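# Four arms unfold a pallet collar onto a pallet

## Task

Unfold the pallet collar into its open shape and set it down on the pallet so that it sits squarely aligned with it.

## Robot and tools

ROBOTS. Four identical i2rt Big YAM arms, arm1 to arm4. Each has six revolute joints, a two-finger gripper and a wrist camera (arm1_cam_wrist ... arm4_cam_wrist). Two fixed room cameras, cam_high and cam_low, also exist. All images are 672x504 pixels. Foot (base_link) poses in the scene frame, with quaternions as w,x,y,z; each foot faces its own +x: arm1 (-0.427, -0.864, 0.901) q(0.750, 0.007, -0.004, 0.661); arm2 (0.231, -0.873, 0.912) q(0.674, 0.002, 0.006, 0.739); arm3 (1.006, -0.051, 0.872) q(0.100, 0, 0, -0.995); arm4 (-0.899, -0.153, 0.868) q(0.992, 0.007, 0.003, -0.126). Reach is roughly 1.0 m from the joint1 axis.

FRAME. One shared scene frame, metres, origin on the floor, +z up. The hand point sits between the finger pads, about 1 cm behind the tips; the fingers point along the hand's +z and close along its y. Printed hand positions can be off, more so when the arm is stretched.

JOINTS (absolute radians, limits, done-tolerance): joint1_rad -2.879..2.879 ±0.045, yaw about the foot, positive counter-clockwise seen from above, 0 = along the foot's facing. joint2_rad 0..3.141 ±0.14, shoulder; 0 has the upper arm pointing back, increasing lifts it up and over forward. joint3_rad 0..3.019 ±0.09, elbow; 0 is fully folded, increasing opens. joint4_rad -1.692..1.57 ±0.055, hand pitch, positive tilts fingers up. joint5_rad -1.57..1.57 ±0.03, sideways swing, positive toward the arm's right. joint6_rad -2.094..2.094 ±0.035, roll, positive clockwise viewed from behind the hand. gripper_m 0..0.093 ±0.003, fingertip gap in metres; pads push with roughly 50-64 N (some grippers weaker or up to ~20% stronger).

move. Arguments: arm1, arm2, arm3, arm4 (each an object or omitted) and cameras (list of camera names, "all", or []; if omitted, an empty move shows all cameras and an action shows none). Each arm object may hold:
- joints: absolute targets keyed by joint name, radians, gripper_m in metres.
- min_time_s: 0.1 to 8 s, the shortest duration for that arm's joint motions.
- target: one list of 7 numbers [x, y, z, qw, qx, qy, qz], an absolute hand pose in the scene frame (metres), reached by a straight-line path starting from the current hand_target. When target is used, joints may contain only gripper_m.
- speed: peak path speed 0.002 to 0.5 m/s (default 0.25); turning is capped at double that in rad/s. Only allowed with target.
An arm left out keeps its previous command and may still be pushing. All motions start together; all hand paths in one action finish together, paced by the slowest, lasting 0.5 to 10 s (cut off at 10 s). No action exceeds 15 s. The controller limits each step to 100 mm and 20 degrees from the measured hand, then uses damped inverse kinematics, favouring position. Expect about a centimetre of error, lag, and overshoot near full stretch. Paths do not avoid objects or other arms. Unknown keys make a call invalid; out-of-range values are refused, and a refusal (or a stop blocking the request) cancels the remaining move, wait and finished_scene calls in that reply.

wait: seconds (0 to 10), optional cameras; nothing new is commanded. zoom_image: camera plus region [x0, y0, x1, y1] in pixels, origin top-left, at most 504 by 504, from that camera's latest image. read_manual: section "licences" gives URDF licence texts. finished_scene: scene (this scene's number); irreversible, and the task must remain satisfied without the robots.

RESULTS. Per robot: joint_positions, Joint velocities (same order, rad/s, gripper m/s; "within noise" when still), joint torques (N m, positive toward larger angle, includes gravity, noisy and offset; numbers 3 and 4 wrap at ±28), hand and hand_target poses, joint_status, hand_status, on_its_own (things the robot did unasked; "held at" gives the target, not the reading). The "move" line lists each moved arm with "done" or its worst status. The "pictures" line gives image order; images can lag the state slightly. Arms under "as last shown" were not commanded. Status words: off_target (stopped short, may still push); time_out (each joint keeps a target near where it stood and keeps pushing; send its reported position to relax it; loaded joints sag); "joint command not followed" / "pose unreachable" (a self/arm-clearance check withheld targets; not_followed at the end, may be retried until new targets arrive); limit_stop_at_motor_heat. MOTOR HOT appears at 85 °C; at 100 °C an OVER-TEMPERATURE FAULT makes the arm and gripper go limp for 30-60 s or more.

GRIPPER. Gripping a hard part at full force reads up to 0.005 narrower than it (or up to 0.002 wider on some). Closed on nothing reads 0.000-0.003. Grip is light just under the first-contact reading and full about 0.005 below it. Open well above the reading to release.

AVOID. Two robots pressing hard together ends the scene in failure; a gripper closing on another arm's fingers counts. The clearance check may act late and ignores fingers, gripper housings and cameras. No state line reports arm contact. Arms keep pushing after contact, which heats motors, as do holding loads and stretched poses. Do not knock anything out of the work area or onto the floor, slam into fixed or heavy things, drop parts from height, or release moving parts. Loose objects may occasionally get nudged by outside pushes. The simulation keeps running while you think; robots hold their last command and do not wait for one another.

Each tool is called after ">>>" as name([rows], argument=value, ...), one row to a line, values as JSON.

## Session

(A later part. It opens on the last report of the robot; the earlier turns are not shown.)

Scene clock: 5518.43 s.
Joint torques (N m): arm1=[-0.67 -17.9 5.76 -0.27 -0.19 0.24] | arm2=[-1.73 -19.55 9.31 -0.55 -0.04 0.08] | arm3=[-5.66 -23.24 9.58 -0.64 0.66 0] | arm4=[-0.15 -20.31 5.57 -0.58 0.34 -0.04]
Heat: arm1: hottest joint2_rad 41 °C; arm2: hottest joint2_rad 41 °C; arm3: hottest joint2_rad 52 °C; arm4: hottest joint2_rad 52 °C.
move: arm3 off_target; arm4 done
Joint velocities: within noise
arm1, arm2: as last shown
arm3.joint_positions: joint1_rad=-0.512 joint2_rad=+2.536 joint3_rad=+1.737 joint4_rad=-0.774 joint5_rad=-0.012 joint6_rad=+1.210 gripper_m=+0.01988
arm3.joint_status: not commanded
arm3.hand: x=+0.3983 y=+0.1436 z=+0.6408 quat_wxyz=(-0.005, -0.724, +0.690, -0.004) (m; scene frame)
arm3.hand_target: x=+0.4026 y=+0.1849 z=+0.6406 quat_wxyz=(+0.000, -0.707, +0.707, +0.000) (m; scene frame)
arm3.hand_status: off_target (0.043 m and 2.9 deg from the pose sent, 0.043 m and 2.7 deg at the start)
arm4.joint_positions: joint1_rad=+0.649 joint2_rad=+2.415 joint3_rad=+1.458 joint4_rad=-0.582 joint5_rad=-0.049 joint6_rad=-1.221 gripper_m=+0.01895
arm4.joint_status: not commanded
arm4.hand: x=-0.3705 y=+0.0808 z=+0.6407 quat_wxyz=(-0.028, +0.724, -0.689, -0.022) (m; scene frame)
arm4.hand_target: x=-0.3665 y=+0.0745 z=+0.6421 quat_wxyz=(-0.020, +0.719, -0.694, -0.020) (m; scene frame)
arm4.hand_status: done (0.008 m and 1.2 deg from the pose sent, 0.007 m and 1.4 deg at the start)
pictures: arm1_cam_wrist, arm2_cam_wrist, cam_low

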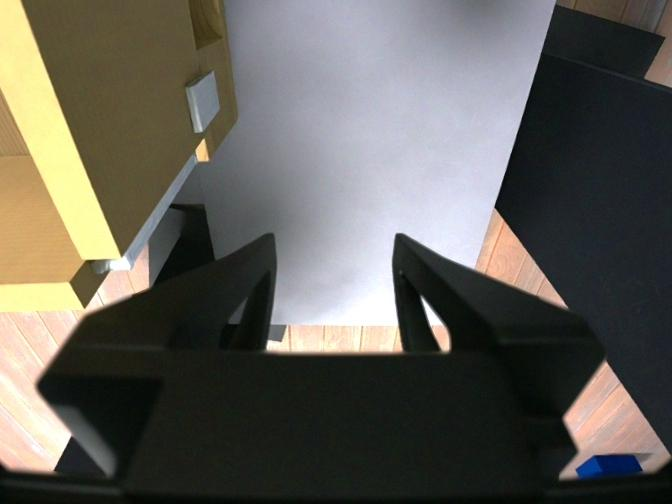

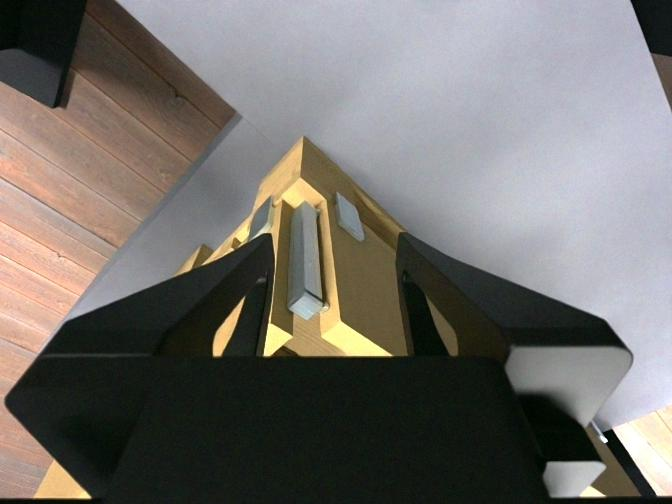

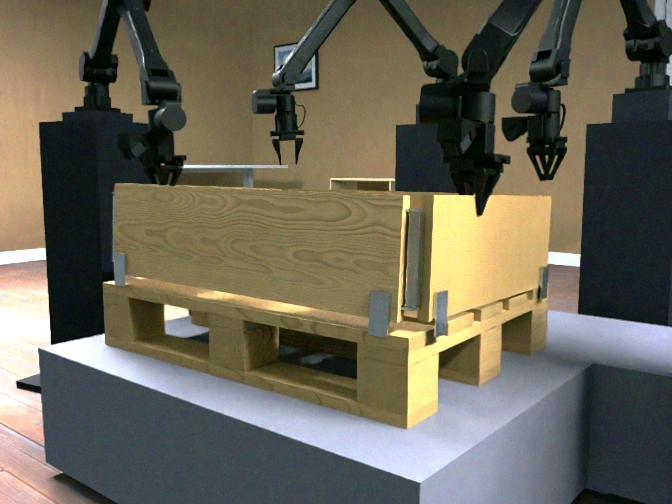

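>>> move(arm3={"target": [0.4008, 0.166, 0.595, 0, 0.7071, -0.7071, 0], "speed": 0.05}, arm4={"target": [-0.3665, 0.0805, 0.605, -0.02, 0.7193, -0.6947, -0.02], "speed": 0.05}, cameras=["arm1_cam_wrist", "arm2_cam_wrist", "cam_low"])

>>> zoom_image(camera="arm2_cam_wrist", region=[220, 120, 400, 260])

>>> zoom_image(camera="arm1_cam_wrist", region=[100, 50, 250, 200])

>>> zoom_image(camera="cam_low", region=[95, 240, 155, 300])

>>> zoom_image(camera="cam_low", region=[350, 280, 450, 360])

>>> zoom_image(camera="cam_low", region=[510, 240, 560, 300])

Scene clock: 5538.20 s.
Joint torques (N m): arm1=[-0.67 -17.85 5.78 -0.25 -0.19 0.24] | arm2=[-1.55 -19.19 9.35 -0.65 -0.03 0.06] | arm3=[-3.49 -17.9 9.11 2.06 0.71 0.25] | arm4=[-0.15 -15.62 7.05 0.79 0.05 -0.05]
Heat: arm1: hottest joint2_rad 41 °C; arm2: hottest joint2_rad 41 °C; arm3: hottest joint2_rad 52 °C; arm4: hottest joint2_rad 51 °C.
move: arm3 off_target; arm4 off_target
Joint velocities: within noise
arm1, arm2: as last shown
arm3.joint_positions: joint1_rad=-0.512 joint2_rad=+2.544 joint3_rad=+1.744 joint4_rad=-0.771 joint5_rad=-0.013 joint6_rad=+1.212 gripper_m=+0.01988
arm3.joint_status: not commanded
arm3.hand: x=+0.3969 y=+0.1434 z=+0.6375 quat_wxyz=(-0.006, -0.724, +0.690, -0.003) (m; scene frame)
arm3.hand_target: x=+0.4045 y=+0.1642 z=+0.5979 quat_wxyz=(+0.000, -0.707, +0.707, +0.000) (m; scene frame)
arm3.hand_status: off_target (0.048 m and 2.8 deg from the pose sent, 0.051 m and 2.9 deg at the start)
arm4.joint_positions: joint1_rad=+0.658 joint2_rad=+2.433 joint3_rad=+1.471 joint4_rad=-0.575 joint5_rad=-0.042 joint6_rad=-1.212 gripper_m=+0.01895
arm4.joint_status: not commanded
arm4.hand: x=-0.3695 y=+0.0853 z=+0.6338 quat_wxyz=(-0.028, +0.723, -0.690, -0.019) (m; scene frame)
arm4.hand_target: x=-0.3681 y=+0.0800 z=+0.6063 quat_wxyz=(-0.020, +0.719, -0.694, -0.020) (m; scene frame)
arm4.hand_status: off_target (0.029 m and 1.2 deg from the pose sent, 0.036 m and 1.2 deg at the start)
pictures: arm1_cam_wrist, arm2_cam_wrist, cam_low

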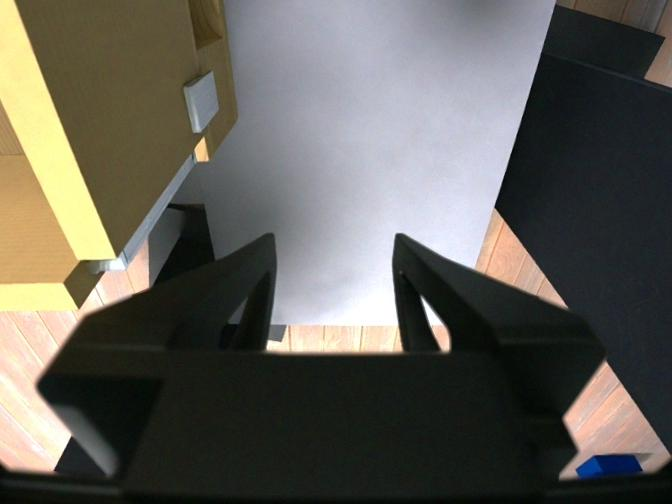

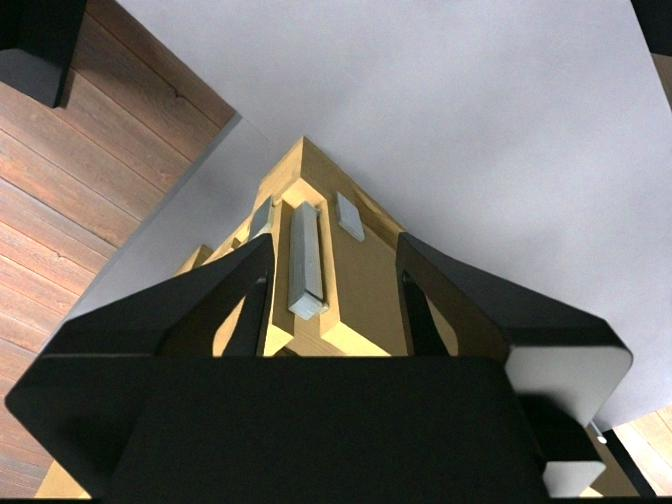

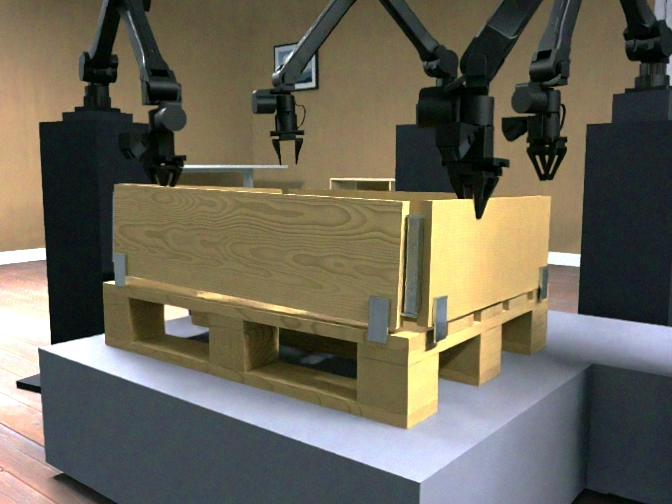

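Scaled by 2.800 from the camera's 672x504 image, which has a finer 960x720 frame.

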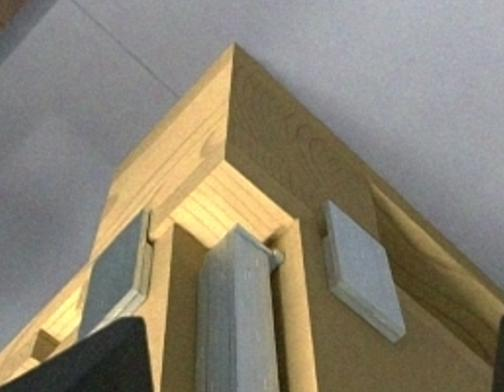

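Scaled by 3.360 from the camera's 672x504 image, which has a finer 960x720 frame.

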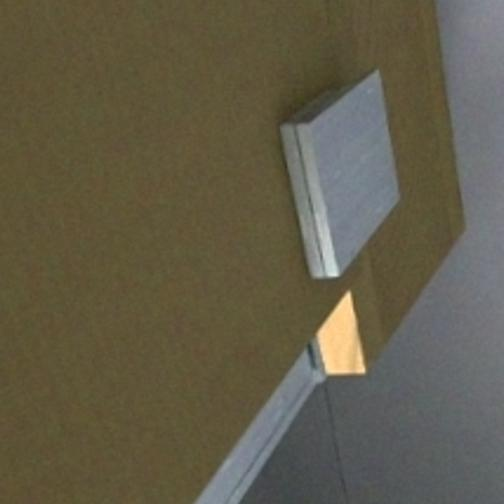

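Scaled by 8.400 from the camera's 672x504 image, which has a finer 960x720 frame.

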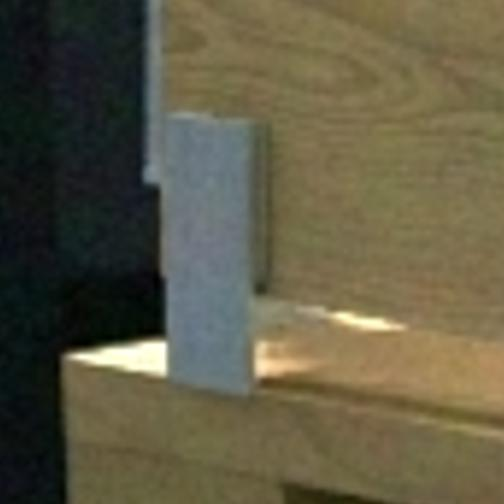

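Scaled by 5.040 from the camera's 672x504 image, which has a finer 960x720 frame.

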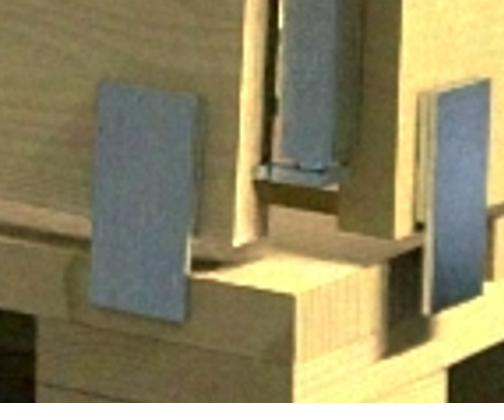

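Scaled by 8.400 from the camera's 672x504 image, which has a finer 960x720 frame.

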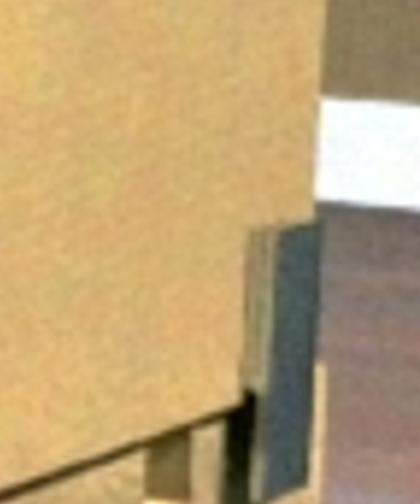

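>>> zoom_image(camera="arm2_cam_wrist", region=[235, 170, 305, 240])

>>> zoom_image(camera="arm2_cam_wrist", region=[310, 170, 390, 250])

Scaled by 7.200 from the camera's 672x504 image, which has a finer 960x720 frame.

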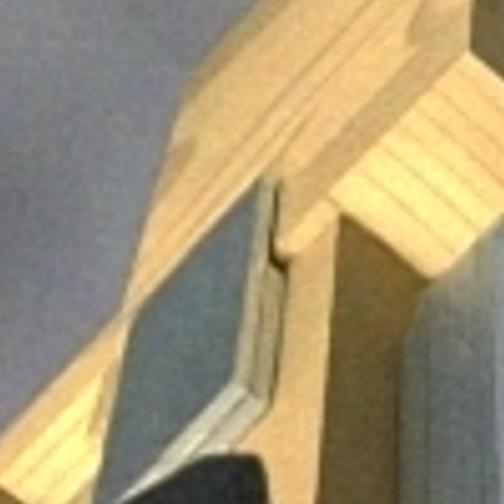

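Scaled by 6.300 from the camera's 672x504 image, which has a finer 960x720 frame.

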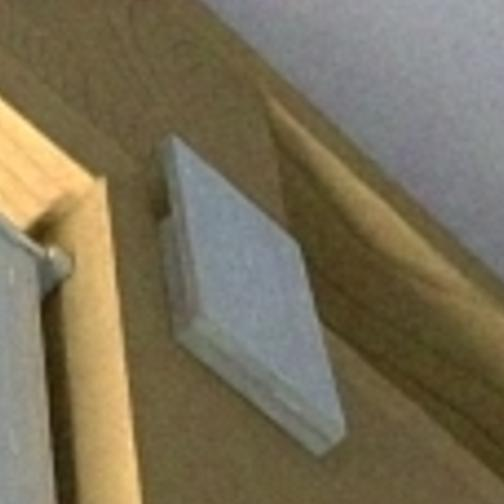

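>>> move(arm3={"target": [0.428, 0.150, 0.610, 0, 0.7071, -0.7071, 0], "speed": 0.04}, arm4={"target": [-0.338, 0.088, 0.615, -0.02, 0.7193, -0.6947, -0.02], "speed": 0.04}, cameras=["arm1_cam_wrist", "arm2_cam_wrist", "cam_low"])

>>> zoom_image(camera="arm2_cam_wrist", region=[220, 120, 400, 260])

>>> zoom_image(camera="arm1_cam_wrist", region=[100, 50, 250, 200])

>>> zoom_image(camera="cam_low", region=[95, 240, 155, 300])

>>> zoom_image(camera="cam_low", region=[350, 280, 450, 360])

>>> zoom_image(camera="cam_low", region=[510, 240, 560, 300])

Scene clock: 5589.83 s.
Joint torques (N m): arm1=[-0.67 -17.9 5.78 -0.27 -0.19 0.24] | arm2=[-1.9 -19.37 9.29 -0.59 -0.05 0.05] | arm3=[-2.84 -22.24 3.84 1.21 0.56 0.26] | arm4=[-0.85 -16.15 10.45 0.59 -0.01 -0.16]
Heat: arm1: hottest joint2_rad 41 °C; arm2: hottest joint2_rad 41 °C; arm3: hottest joint2_rad 53 °C; arm4: hottest joint2_rad 49 °C.
move: arm3 off_target; arm4 off_target
Joint velocities: within noise
arm1, arm2: as last shown
arm3.joint_positions: joint1_rad=-0.511 joint2_rad=+2.520 joint3_rad=+1.683 joint4_rad=-0.694 joint5_rad=-0.010 joint6_rad=+1.219 gripper_m=+0.02007
arm3.joint_status: not commanded
arm3.hand: x=+0.4010 y=+0.1419 z=+0.6364 quat_wxyz=(-0.013, -0.721, +0.692, +0.015) (m; scene frame)
arm3.hand_target: x=+0.4283 y=+0.1489 z=+0.6113 quat_wxyz=(+0.000, -0.707, +0.707, +0.000) (m; scene frame)
arm3.hand_status: off_target (0.039 m and 3.3 deg from the pose sent, 0.042 m and 2.8 deg at the start)
arm4.joint_positions: joint1_rad=+0.658 joint2_rad=+2.456 joint3_rad=+1.526 joint4_rad=-0.651 joint5_rad=-0.040 joint6_rad=-1.209 gripper_m=+0.01939
arm4.joint_status: not commanded
arm4.hand: x=-0.3665 y=+0.0864 z=+0.6329 quat_wxyz=(-0.007, +0.722, -0.691, -0.027) (m; scene frame)
arm4.hand_target: x=-0.3402 y=+0.0868 z=+0.6168 quat_wxyz=(-0.020, +0.719, -0.694, -0.020) (m; scene frame)
arm4.hand_status: off_target (0.034 m and 1.8 deg from the pose sent, 0.037 m and 1.1 deg at the start)
pictures: arm1_cam_wrist, arm2_cam_wrist, cam_low

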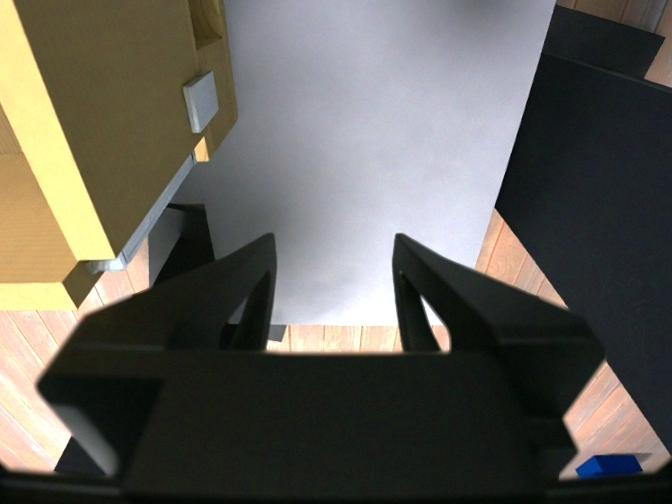

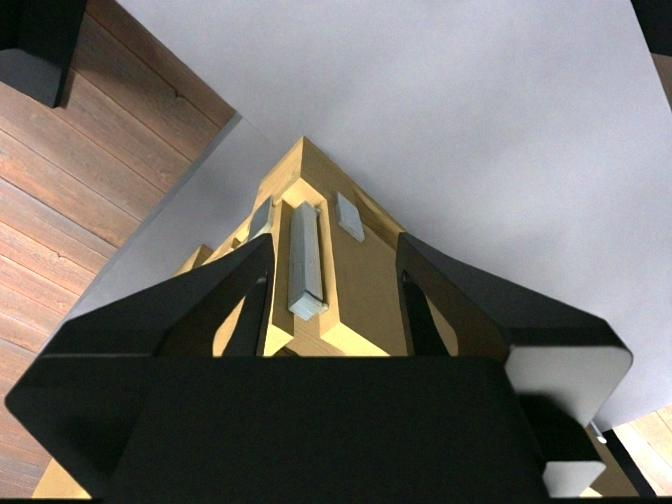

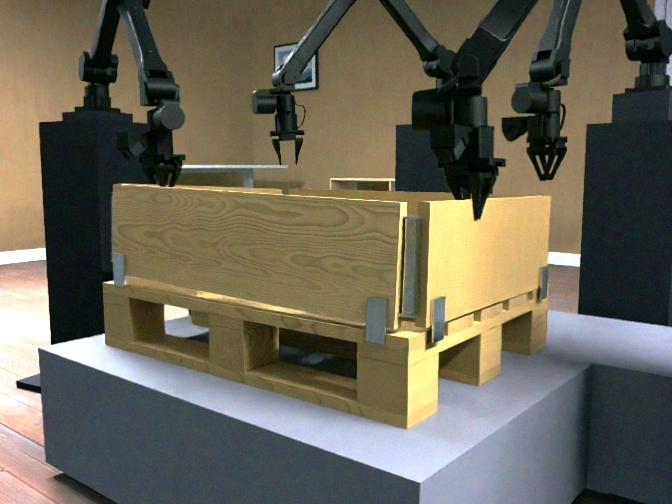

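Scaled by 2.800 from the camera's 672x504 image, which has a finer 960x720 frame.

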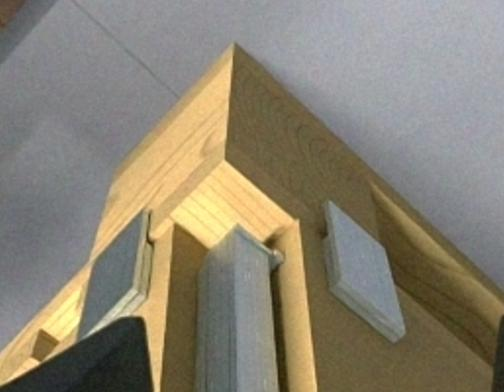

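Scaled by 3.360 from the camera's 672x504 image, which has a finer 960x720 frame.

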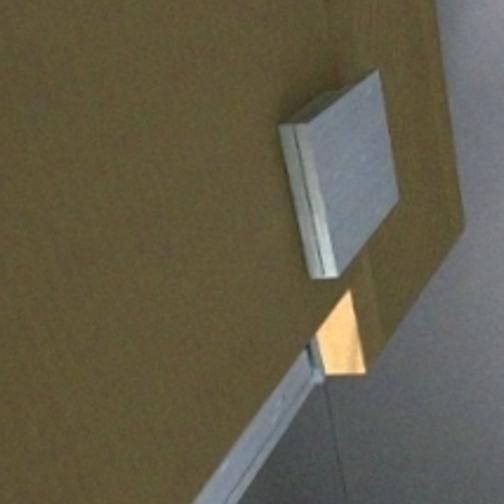

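Scaled by 8.400 from the camera's 672x504 image, which has a finer 960x720 frame.

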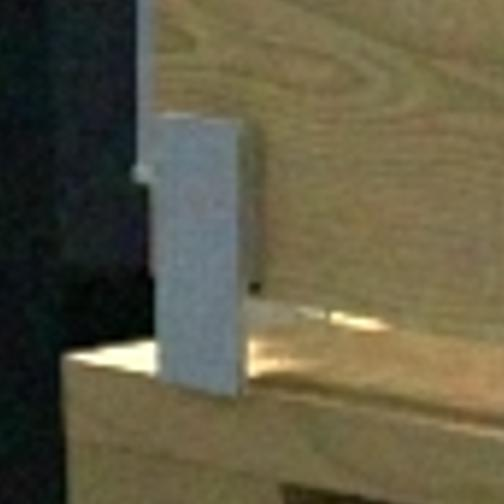

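Scaled by 5.040 from the camera's 672x504 image, which has a finer 960x720 frame.

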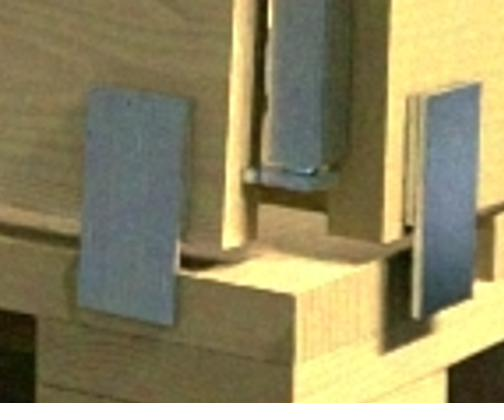

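Scaled by 8.400 from the camera's 672x504 image, which has a finer 960x720 frame.

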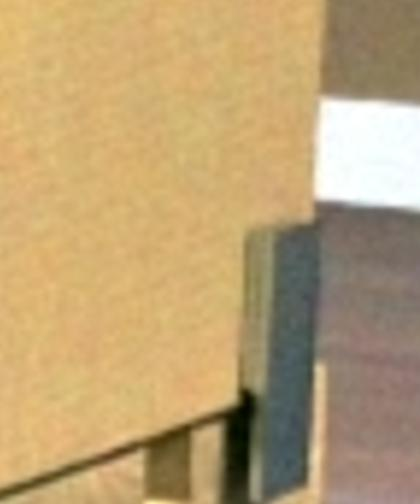

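>>> move(arm3={"target": [0.434, 0.150, 0.590, 0, 0.7071, -0.7071, 0], "speed": 0.04}, arm4={"target": [-0.332, 0.088, 0.613, -0.02, 0.7193, -0.6947, -0.02], "speed": 0.04}, cameras=["arm1_cam_wrist", "arm2_cam_wrist", "cam_low"])

>>> zoom_image(camera="arm2_cam_wrist", region=[220, 120, 400, 260])

>>> zoom_image(camera="cam_low", region=[95, 240, 155, 300])

>>> zoom_image(camera="cam_low", region=[350, 280, 450, 360])

>>> zoom_image(camera="cam_low", region=[510, 240, 560, 300])

Scene clock: 5606.27 s.
Joint torques (N m): arm1=[-0.62 -17.9 5.76 -0.24 -0.19 0.24] | arm2=[-1.38 -19.19 9.31 -0.62 -0.05 0.07] | arm3=[-2.37 -19.49 3.63 2.09 0.55 0.23] | arm4=[-1.03 -15.85 11.21 0.75 -0.02 -0.19]
Heat: arm1: hottest joint2_rad 41 °C; arm2: hottest joint2_rad 41 °C; arm3: hottest joint2_rad 55 °C; arm4: hottest joint2_rad 49 °C.
move: arm3 off_target; arm4 off_target
Joint velocities: within noise
arm1, arm2: as last shown
arm3.joint_positions: joint1_rad=-0.511 joint2_rad=+2.518 joint3_rad=+1.672 joint4_rad=-0.677 joint5_rad=-0.010 joint6_rad=+1.220 gripper_m=+0.02025
arm3.joint_status: not commanded
arm3.hand: x=+0.4015 y=+0.1417 z=+0.6350 quat_wxyz=(-0.015, -0.721, +0.692, +0.019) (m; scene frame)
arm3.hand_target: x=+0.4358 y=+0.1479 z=+0.5932 quat_wxyz=(+0.000, -0.707, +0.707, -0.001) (m; scene frame)
arm3.hand_status: off_target (0.056 m and 3.6 deg from the pose sent, 0.057 m and 3.3 deg at the start)
arm4.joint_positions: joint1_rad=+0.658 joint2_rad=+2.461 joint3_rad=+1.537 joint4_rad=-0.669 joint5_rad=-0.040 joint6_rad=-1.209 gripper_m=+0.01962
arm4.joint_status: not commanded
arm4.hand: x=-0.3663 y=+0.0864 z=+0.6328 quat_wxyz=(-0.002, +0.722, -0.691, -0.029) (m; scene frame)
arm4.hand_target: x=-0.3349 y=+0.0864 z=+0.6155 quat_wxyz=(-0.020, +0.719, -0.695, -0.019) (m; scene frame)
arm4.hand_status: off_target (0.040 m and 2.4 deg from the pose sent, 0.040 m and 1.8 deg at the start)
pictures: arm1_cam_wrist, arm2_cam_wrist, cam_low

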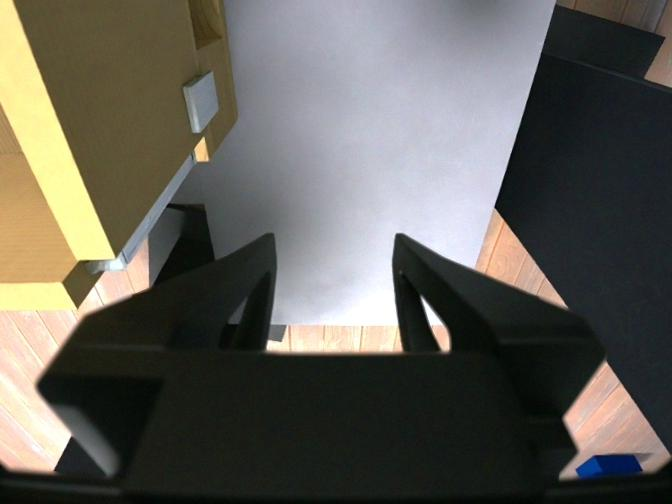

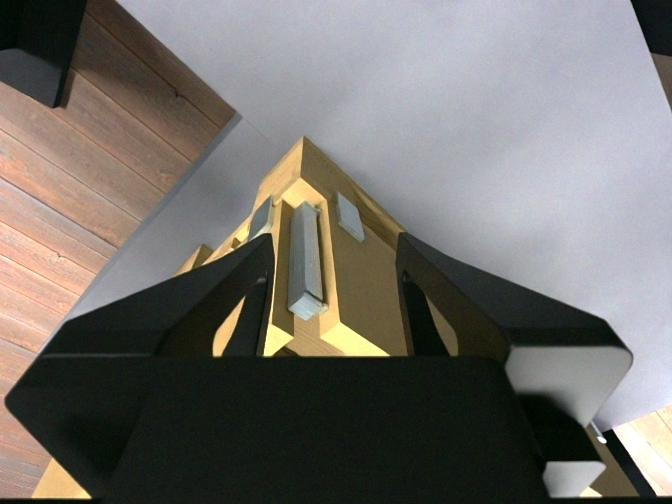

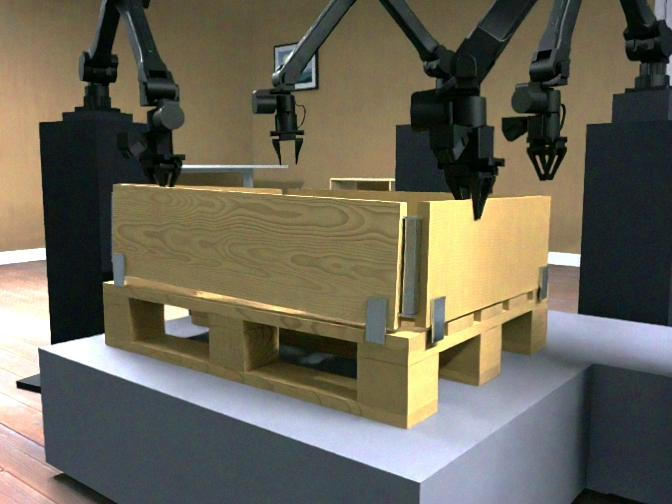

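Scaled by 2.800 from the camera's 672x504 image, which has a finer 960x720 frame.

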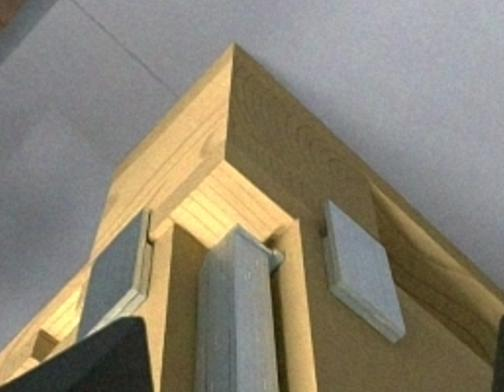

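Scaled by 8.400 from the camera's 672x504 image, which has a finer 960x720 frame.

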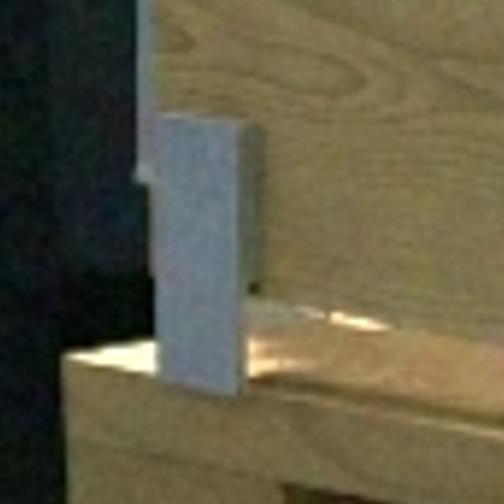

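Scaled by 5.040 from the camera's 672x504 image, which has a finer 960x720 frame.

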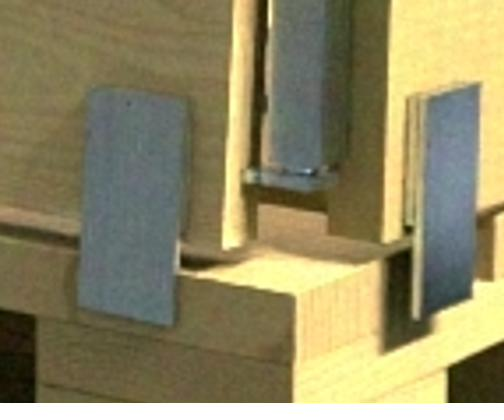

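Scaled by 8.400 from the camera's 672x504 image, which has a finer 960x720 frame.

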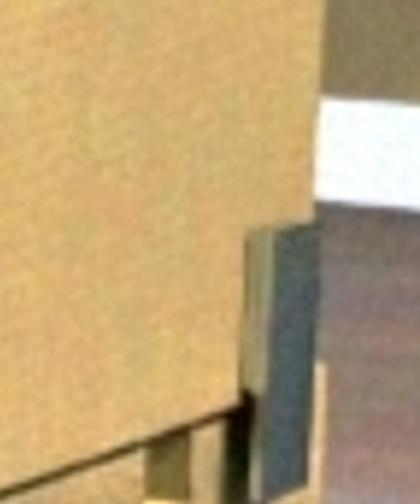

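>>> move(arm3={"target": [0.434, 0.150, 0.565, 0, 0.7071, -0.7071, 0], "speed": 0.05}, cameras=["arm1_cam_wrist", "arm2_cam_wrist", "cam_low", "arm3_cam_wrist"])

>>> zoom_image(camera="cam_low", region=[95, 240, 155, 300])

>>> zoom_image(camera="arm3_cam_wrist", region=[240, 0, 480, 200])

Scene clock: 5620.80 s.
Joint torques (N m): arm1=[-0.62 -17.9 5.78 -0.25 -0.19 0.24] | arm2=[-2.02 -19.43 9.29 -0.68 -0.03 0.1] | arm3=[-2.78 -15.74 4.74 3 0.55 0.2] | arm4=[-0.91 -15.68 11.19 0.8 -0.01 -0.22]
Heat: arm1: hottest joint2_rad 41 °C; arm2: hottest joint2_rad 41 °C; arm3: hottest joint2_rad 53 °C; arm4: hottest joint2_rad 48 °C.
move: arm3 off_target
Joint velocities: within noise
arm1.joint_positions: joint1_rad=-0.132 joint2_rad=+2.276 joint3_rad=+1.086 joint4_rad=-0.427 joint5_rad=+0.010 joint6_rad=+1.287 gripper_m=+0.04494
arm1.joint_status: not commanded
arm1.hand: x=-0.3105 y=-0.4262 z=+0.6809 quat_wxyz=(+0.003, +0.013, -1.000, +0.015) (m; scene frame)
arm1.hand_target: x=-0.3000 y=-0.4104 z=+0.6902 quat_wxyz=(+0.000, +0.000, -1.000, +0.000) (m; scene frame)
arm1.hand_status: not commanded
arm2, arm4: as last shown
arm3.joint_positions: joint1_rad=-0.511 joint2_rad=+2.517 joint3_rad=+1.669 joint4_rad=-0.668 joint5_rad=-0.009 joint6_rad=+1.220 gripper_m=+0.02034
arm3.joint_status: not commanded
arm3.hand: x=+0.4008 y=+0.1420 z=+0.6349 quat_wxyz=(-0.016, -0.721, +0.692, +0.022) (m; scene frame)
arm3.hand_target: x=+0.4393 y=+0.1466 z=+0.5720 quat_wxyz=(+0.000, -0.707, +0.707, -0.001) (m; scene frame)
arm3.hand_status: off_target (0.078 m and 3.9 deg from the pose sent, 0.078 m and 3.6 deg at the start)
arm4.joint_positions: joint1_rad=+0.658 joint2_rad=+2.461 joint3_rad=+1.537 joint4_rad=-0.669 joint5_rad=-0.040 joint6_rad=-1.209 gripper_m=+0.01963
pictures: arm1_cam_wrist, arm2_cam_wrist, arm3_cam_wrist, cam_low

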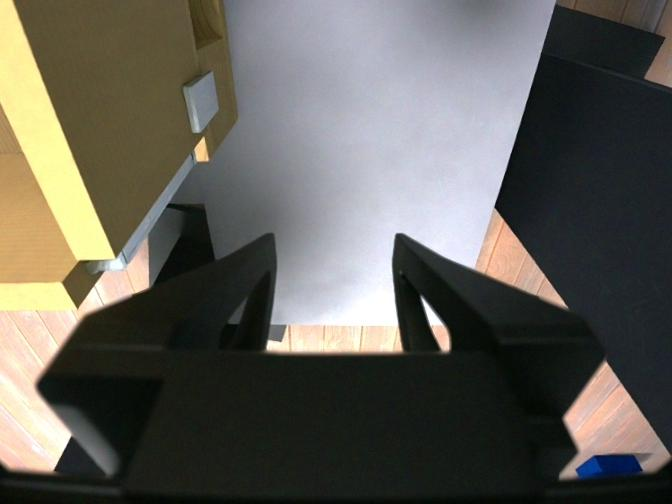

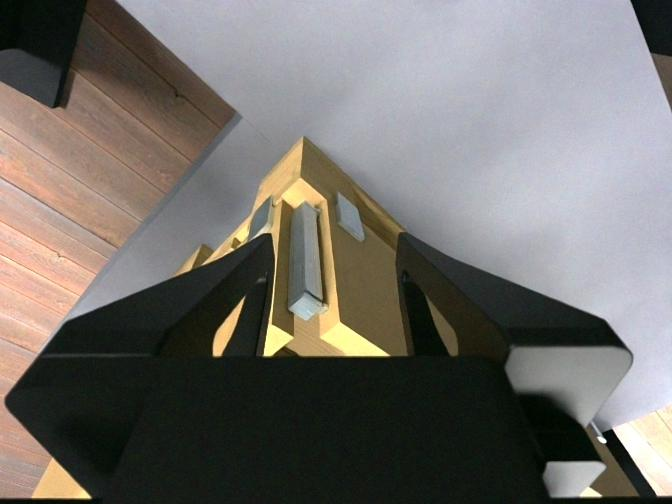

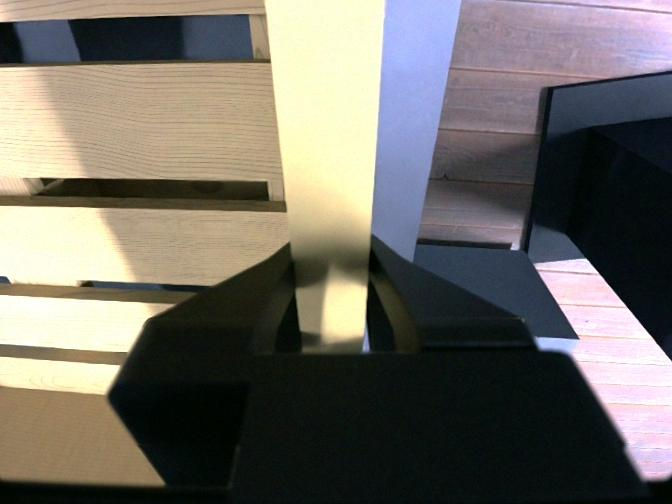

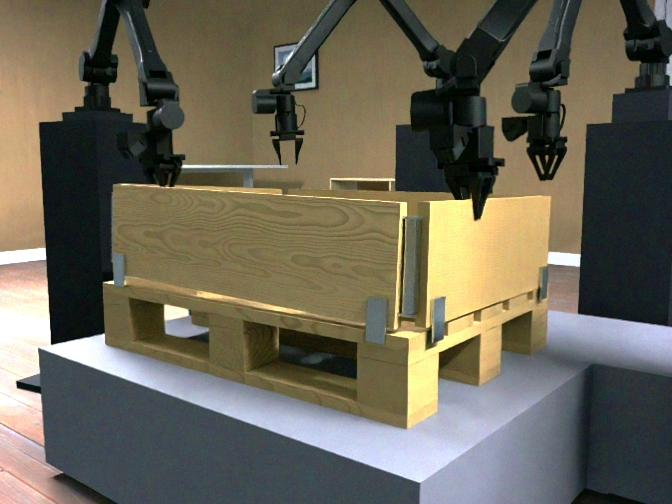

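Scaled by 8.400 from the camera's 672x504 image, which has a finer 960x720 frame.

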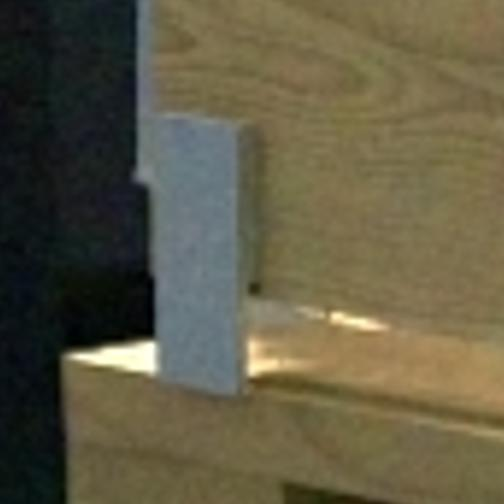

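Scaled by 2.100 from the camera's 672x504 image, which has a finer 960x720 frame.

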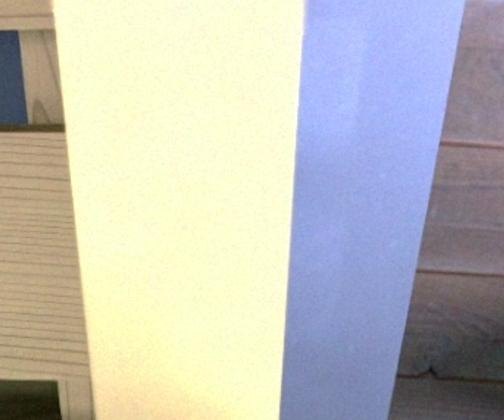

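>>> move(arm3={"target": [0.428, 0.188, 0.625, 0, 0.7071, -0.7071, 0], "speed": 0.04}, arm4={"target": [-0.345, 0.112, 0.622, -0.02, 0.7193, -0.6947, -0.02], "speed": 0.04}, cameras=["arm1_cam_wrist", "arm2_cam_wrist", "cam_low"])

>>> zoom_image(camera="arm2_cam_wrist", region=[220, 120, 400, 260])

>>> zoom_image(camera="arm1_cam_wrist", region=[100, 50, 250, 200])

>>> zoom_image(camera="cam_low", region=[95, 240, 155, 300])

>>> zoom_image(camera="cam_low", region=[350, 280, 450, 360])

Scene clock: 5672.53 s.
Joint torques (N m): arm1=[-0.62 -17.9 5.78 -0.24 -0.19 0.24] | arm2=[-1.79 -19.37 9.36 -0.58 -0.04 0.08] | arm3=[-5.19 -25.23 6.89 -1.57 1 -0.18] | arm4=[1.73 -19.14 8.47 0.34 -0.32 0.01]
Heat: arm1: hottest joint2_rad 41 °C; arm2: hottest joint2_rad 41 °C; arm3: hottest joint2_rad 50 °C; arm4: hottest joint2_rad 47 °C.
move: arm3 off_target; arm4 off_target
Joint velocities: within noise
arm1: as last shown
arm2.joint_positions: joint1_rad=-0.556 joint2_rad=+2.343 joint3_rad=+1.468 joint4_rad=-0.704 joint5_rad=+0.008 joint6_rad=+1.875 gripper_m=+0.04493
arm2.joint_status: not commanded
arm2.hand: x=+0.4887 y=-0.3577 z=+0.7196 quat_wxyz=(+0.001, -0.374, -0.927, +0.009) (m; scene frame)
arm2.hand_target: x=+0.4997 y=-0.3455 z=+0.7203 quat_wxyz=(+0.000, -0.383, -0.924, +0.000) (m; scene frame)
arm2.hand_status: not commanded
arm3.joint_positions: joint1_rad=-0.536 joint2_rad=+2.548 joint3_rad=+1.677 joint4_rad=-0.675 joint5_rad=-0.022 joint6_rad=+1.209 gripper_m=+0.02000
arm3.joint_status: not commanded
arm3.hand: x=+0.4135 y=+0.1525 z=+0.6183 quat_wxyz=(-0.015, -0.716, +0.698, +0.007) (m; scene frame)
arm3.hand_target: x=+0.4283 y=+0.1869 z=+0.6247 quat_wxyz=(-0.001, -0.707, +0.707, +0.000) (m; scene frame)
arm3.hand_status: off_target (0.039 m and 2.4 deg from the pose sent, 0.054 m and 3.9 deg at the start)
arm4.joint_positions: joint1_rad=+0.664 joint2_rad=+2.483 joint3_rad=+1.570 joint4_rad=-0.660 joint5_rad=-0.033 joint6_rad=-1.182 gripper_m=+0.01925
arm4.joint_status: not commanded
arm4.hand: x=-0.3567 y=+0.0937 z=+0.6276 quat_wxyz=(-0.009, +0.715, -0.698, -0.022) (m; scene frame)
arm4.hand_target: x=-0.3458 y=+0.1116 z=+0.6228 quat_wxyz=(-0.020, +0.719, -0.694, -0.020) (m; scene frame)
arm4.hand_status: off_target (0.022 m and 1.5 deg from the pose sent, 0.035 m and 2.4 deg at the start)
pictures: arm1_cam_wrist, arm2_cam_wrist, cam_low

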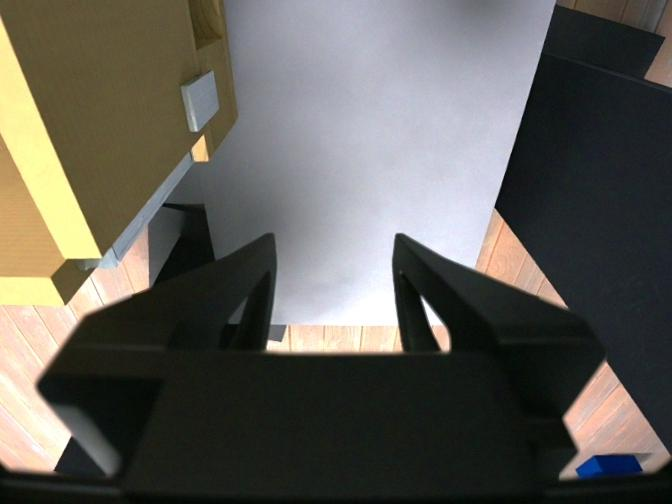

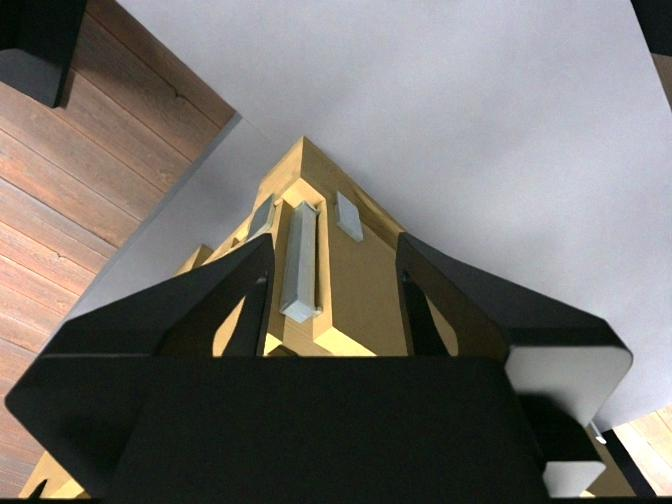

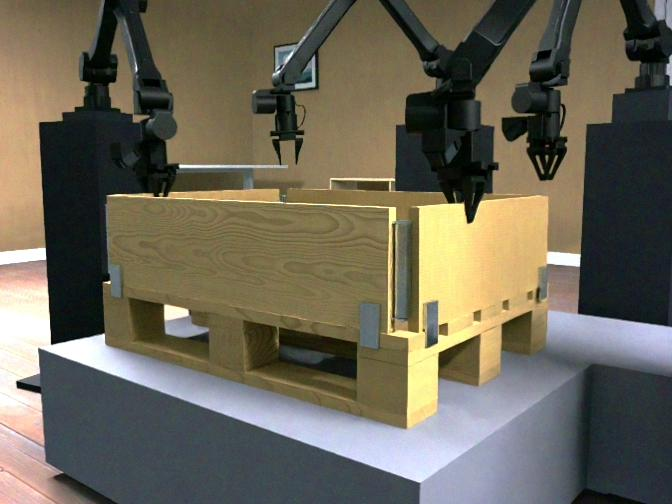

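Scaled by 2.800 from the camera's 672x504 image, which has a finer 960x720 frame.

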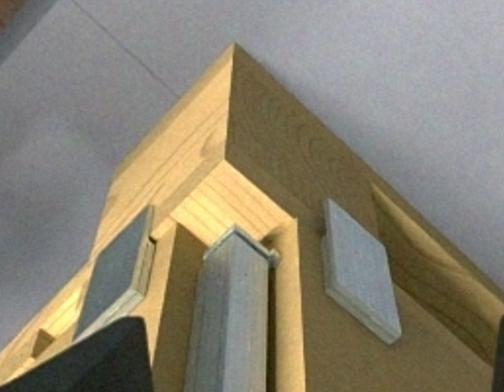

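Scaled by 3.360 from the camera's 672x504 image, which has a finer 960x720 frame.

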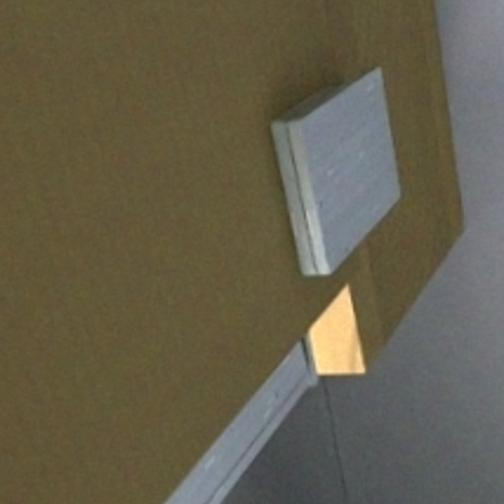

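Scaled by 8.400 from the camera's 672x504 image, which has a finer 960x720 frame.

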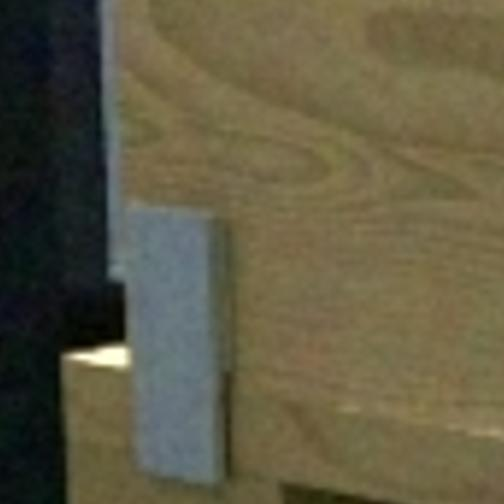

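Scaled by 5.040 from the camera's 672x504 image, which has a finer 960x720 frame.

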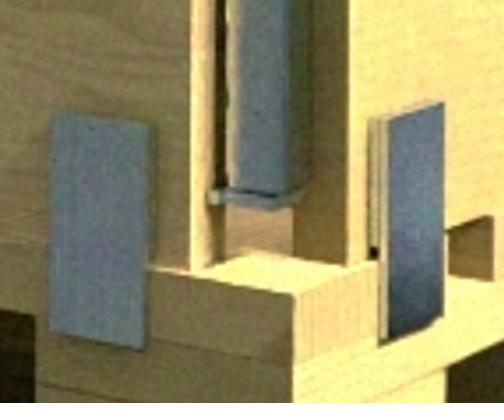

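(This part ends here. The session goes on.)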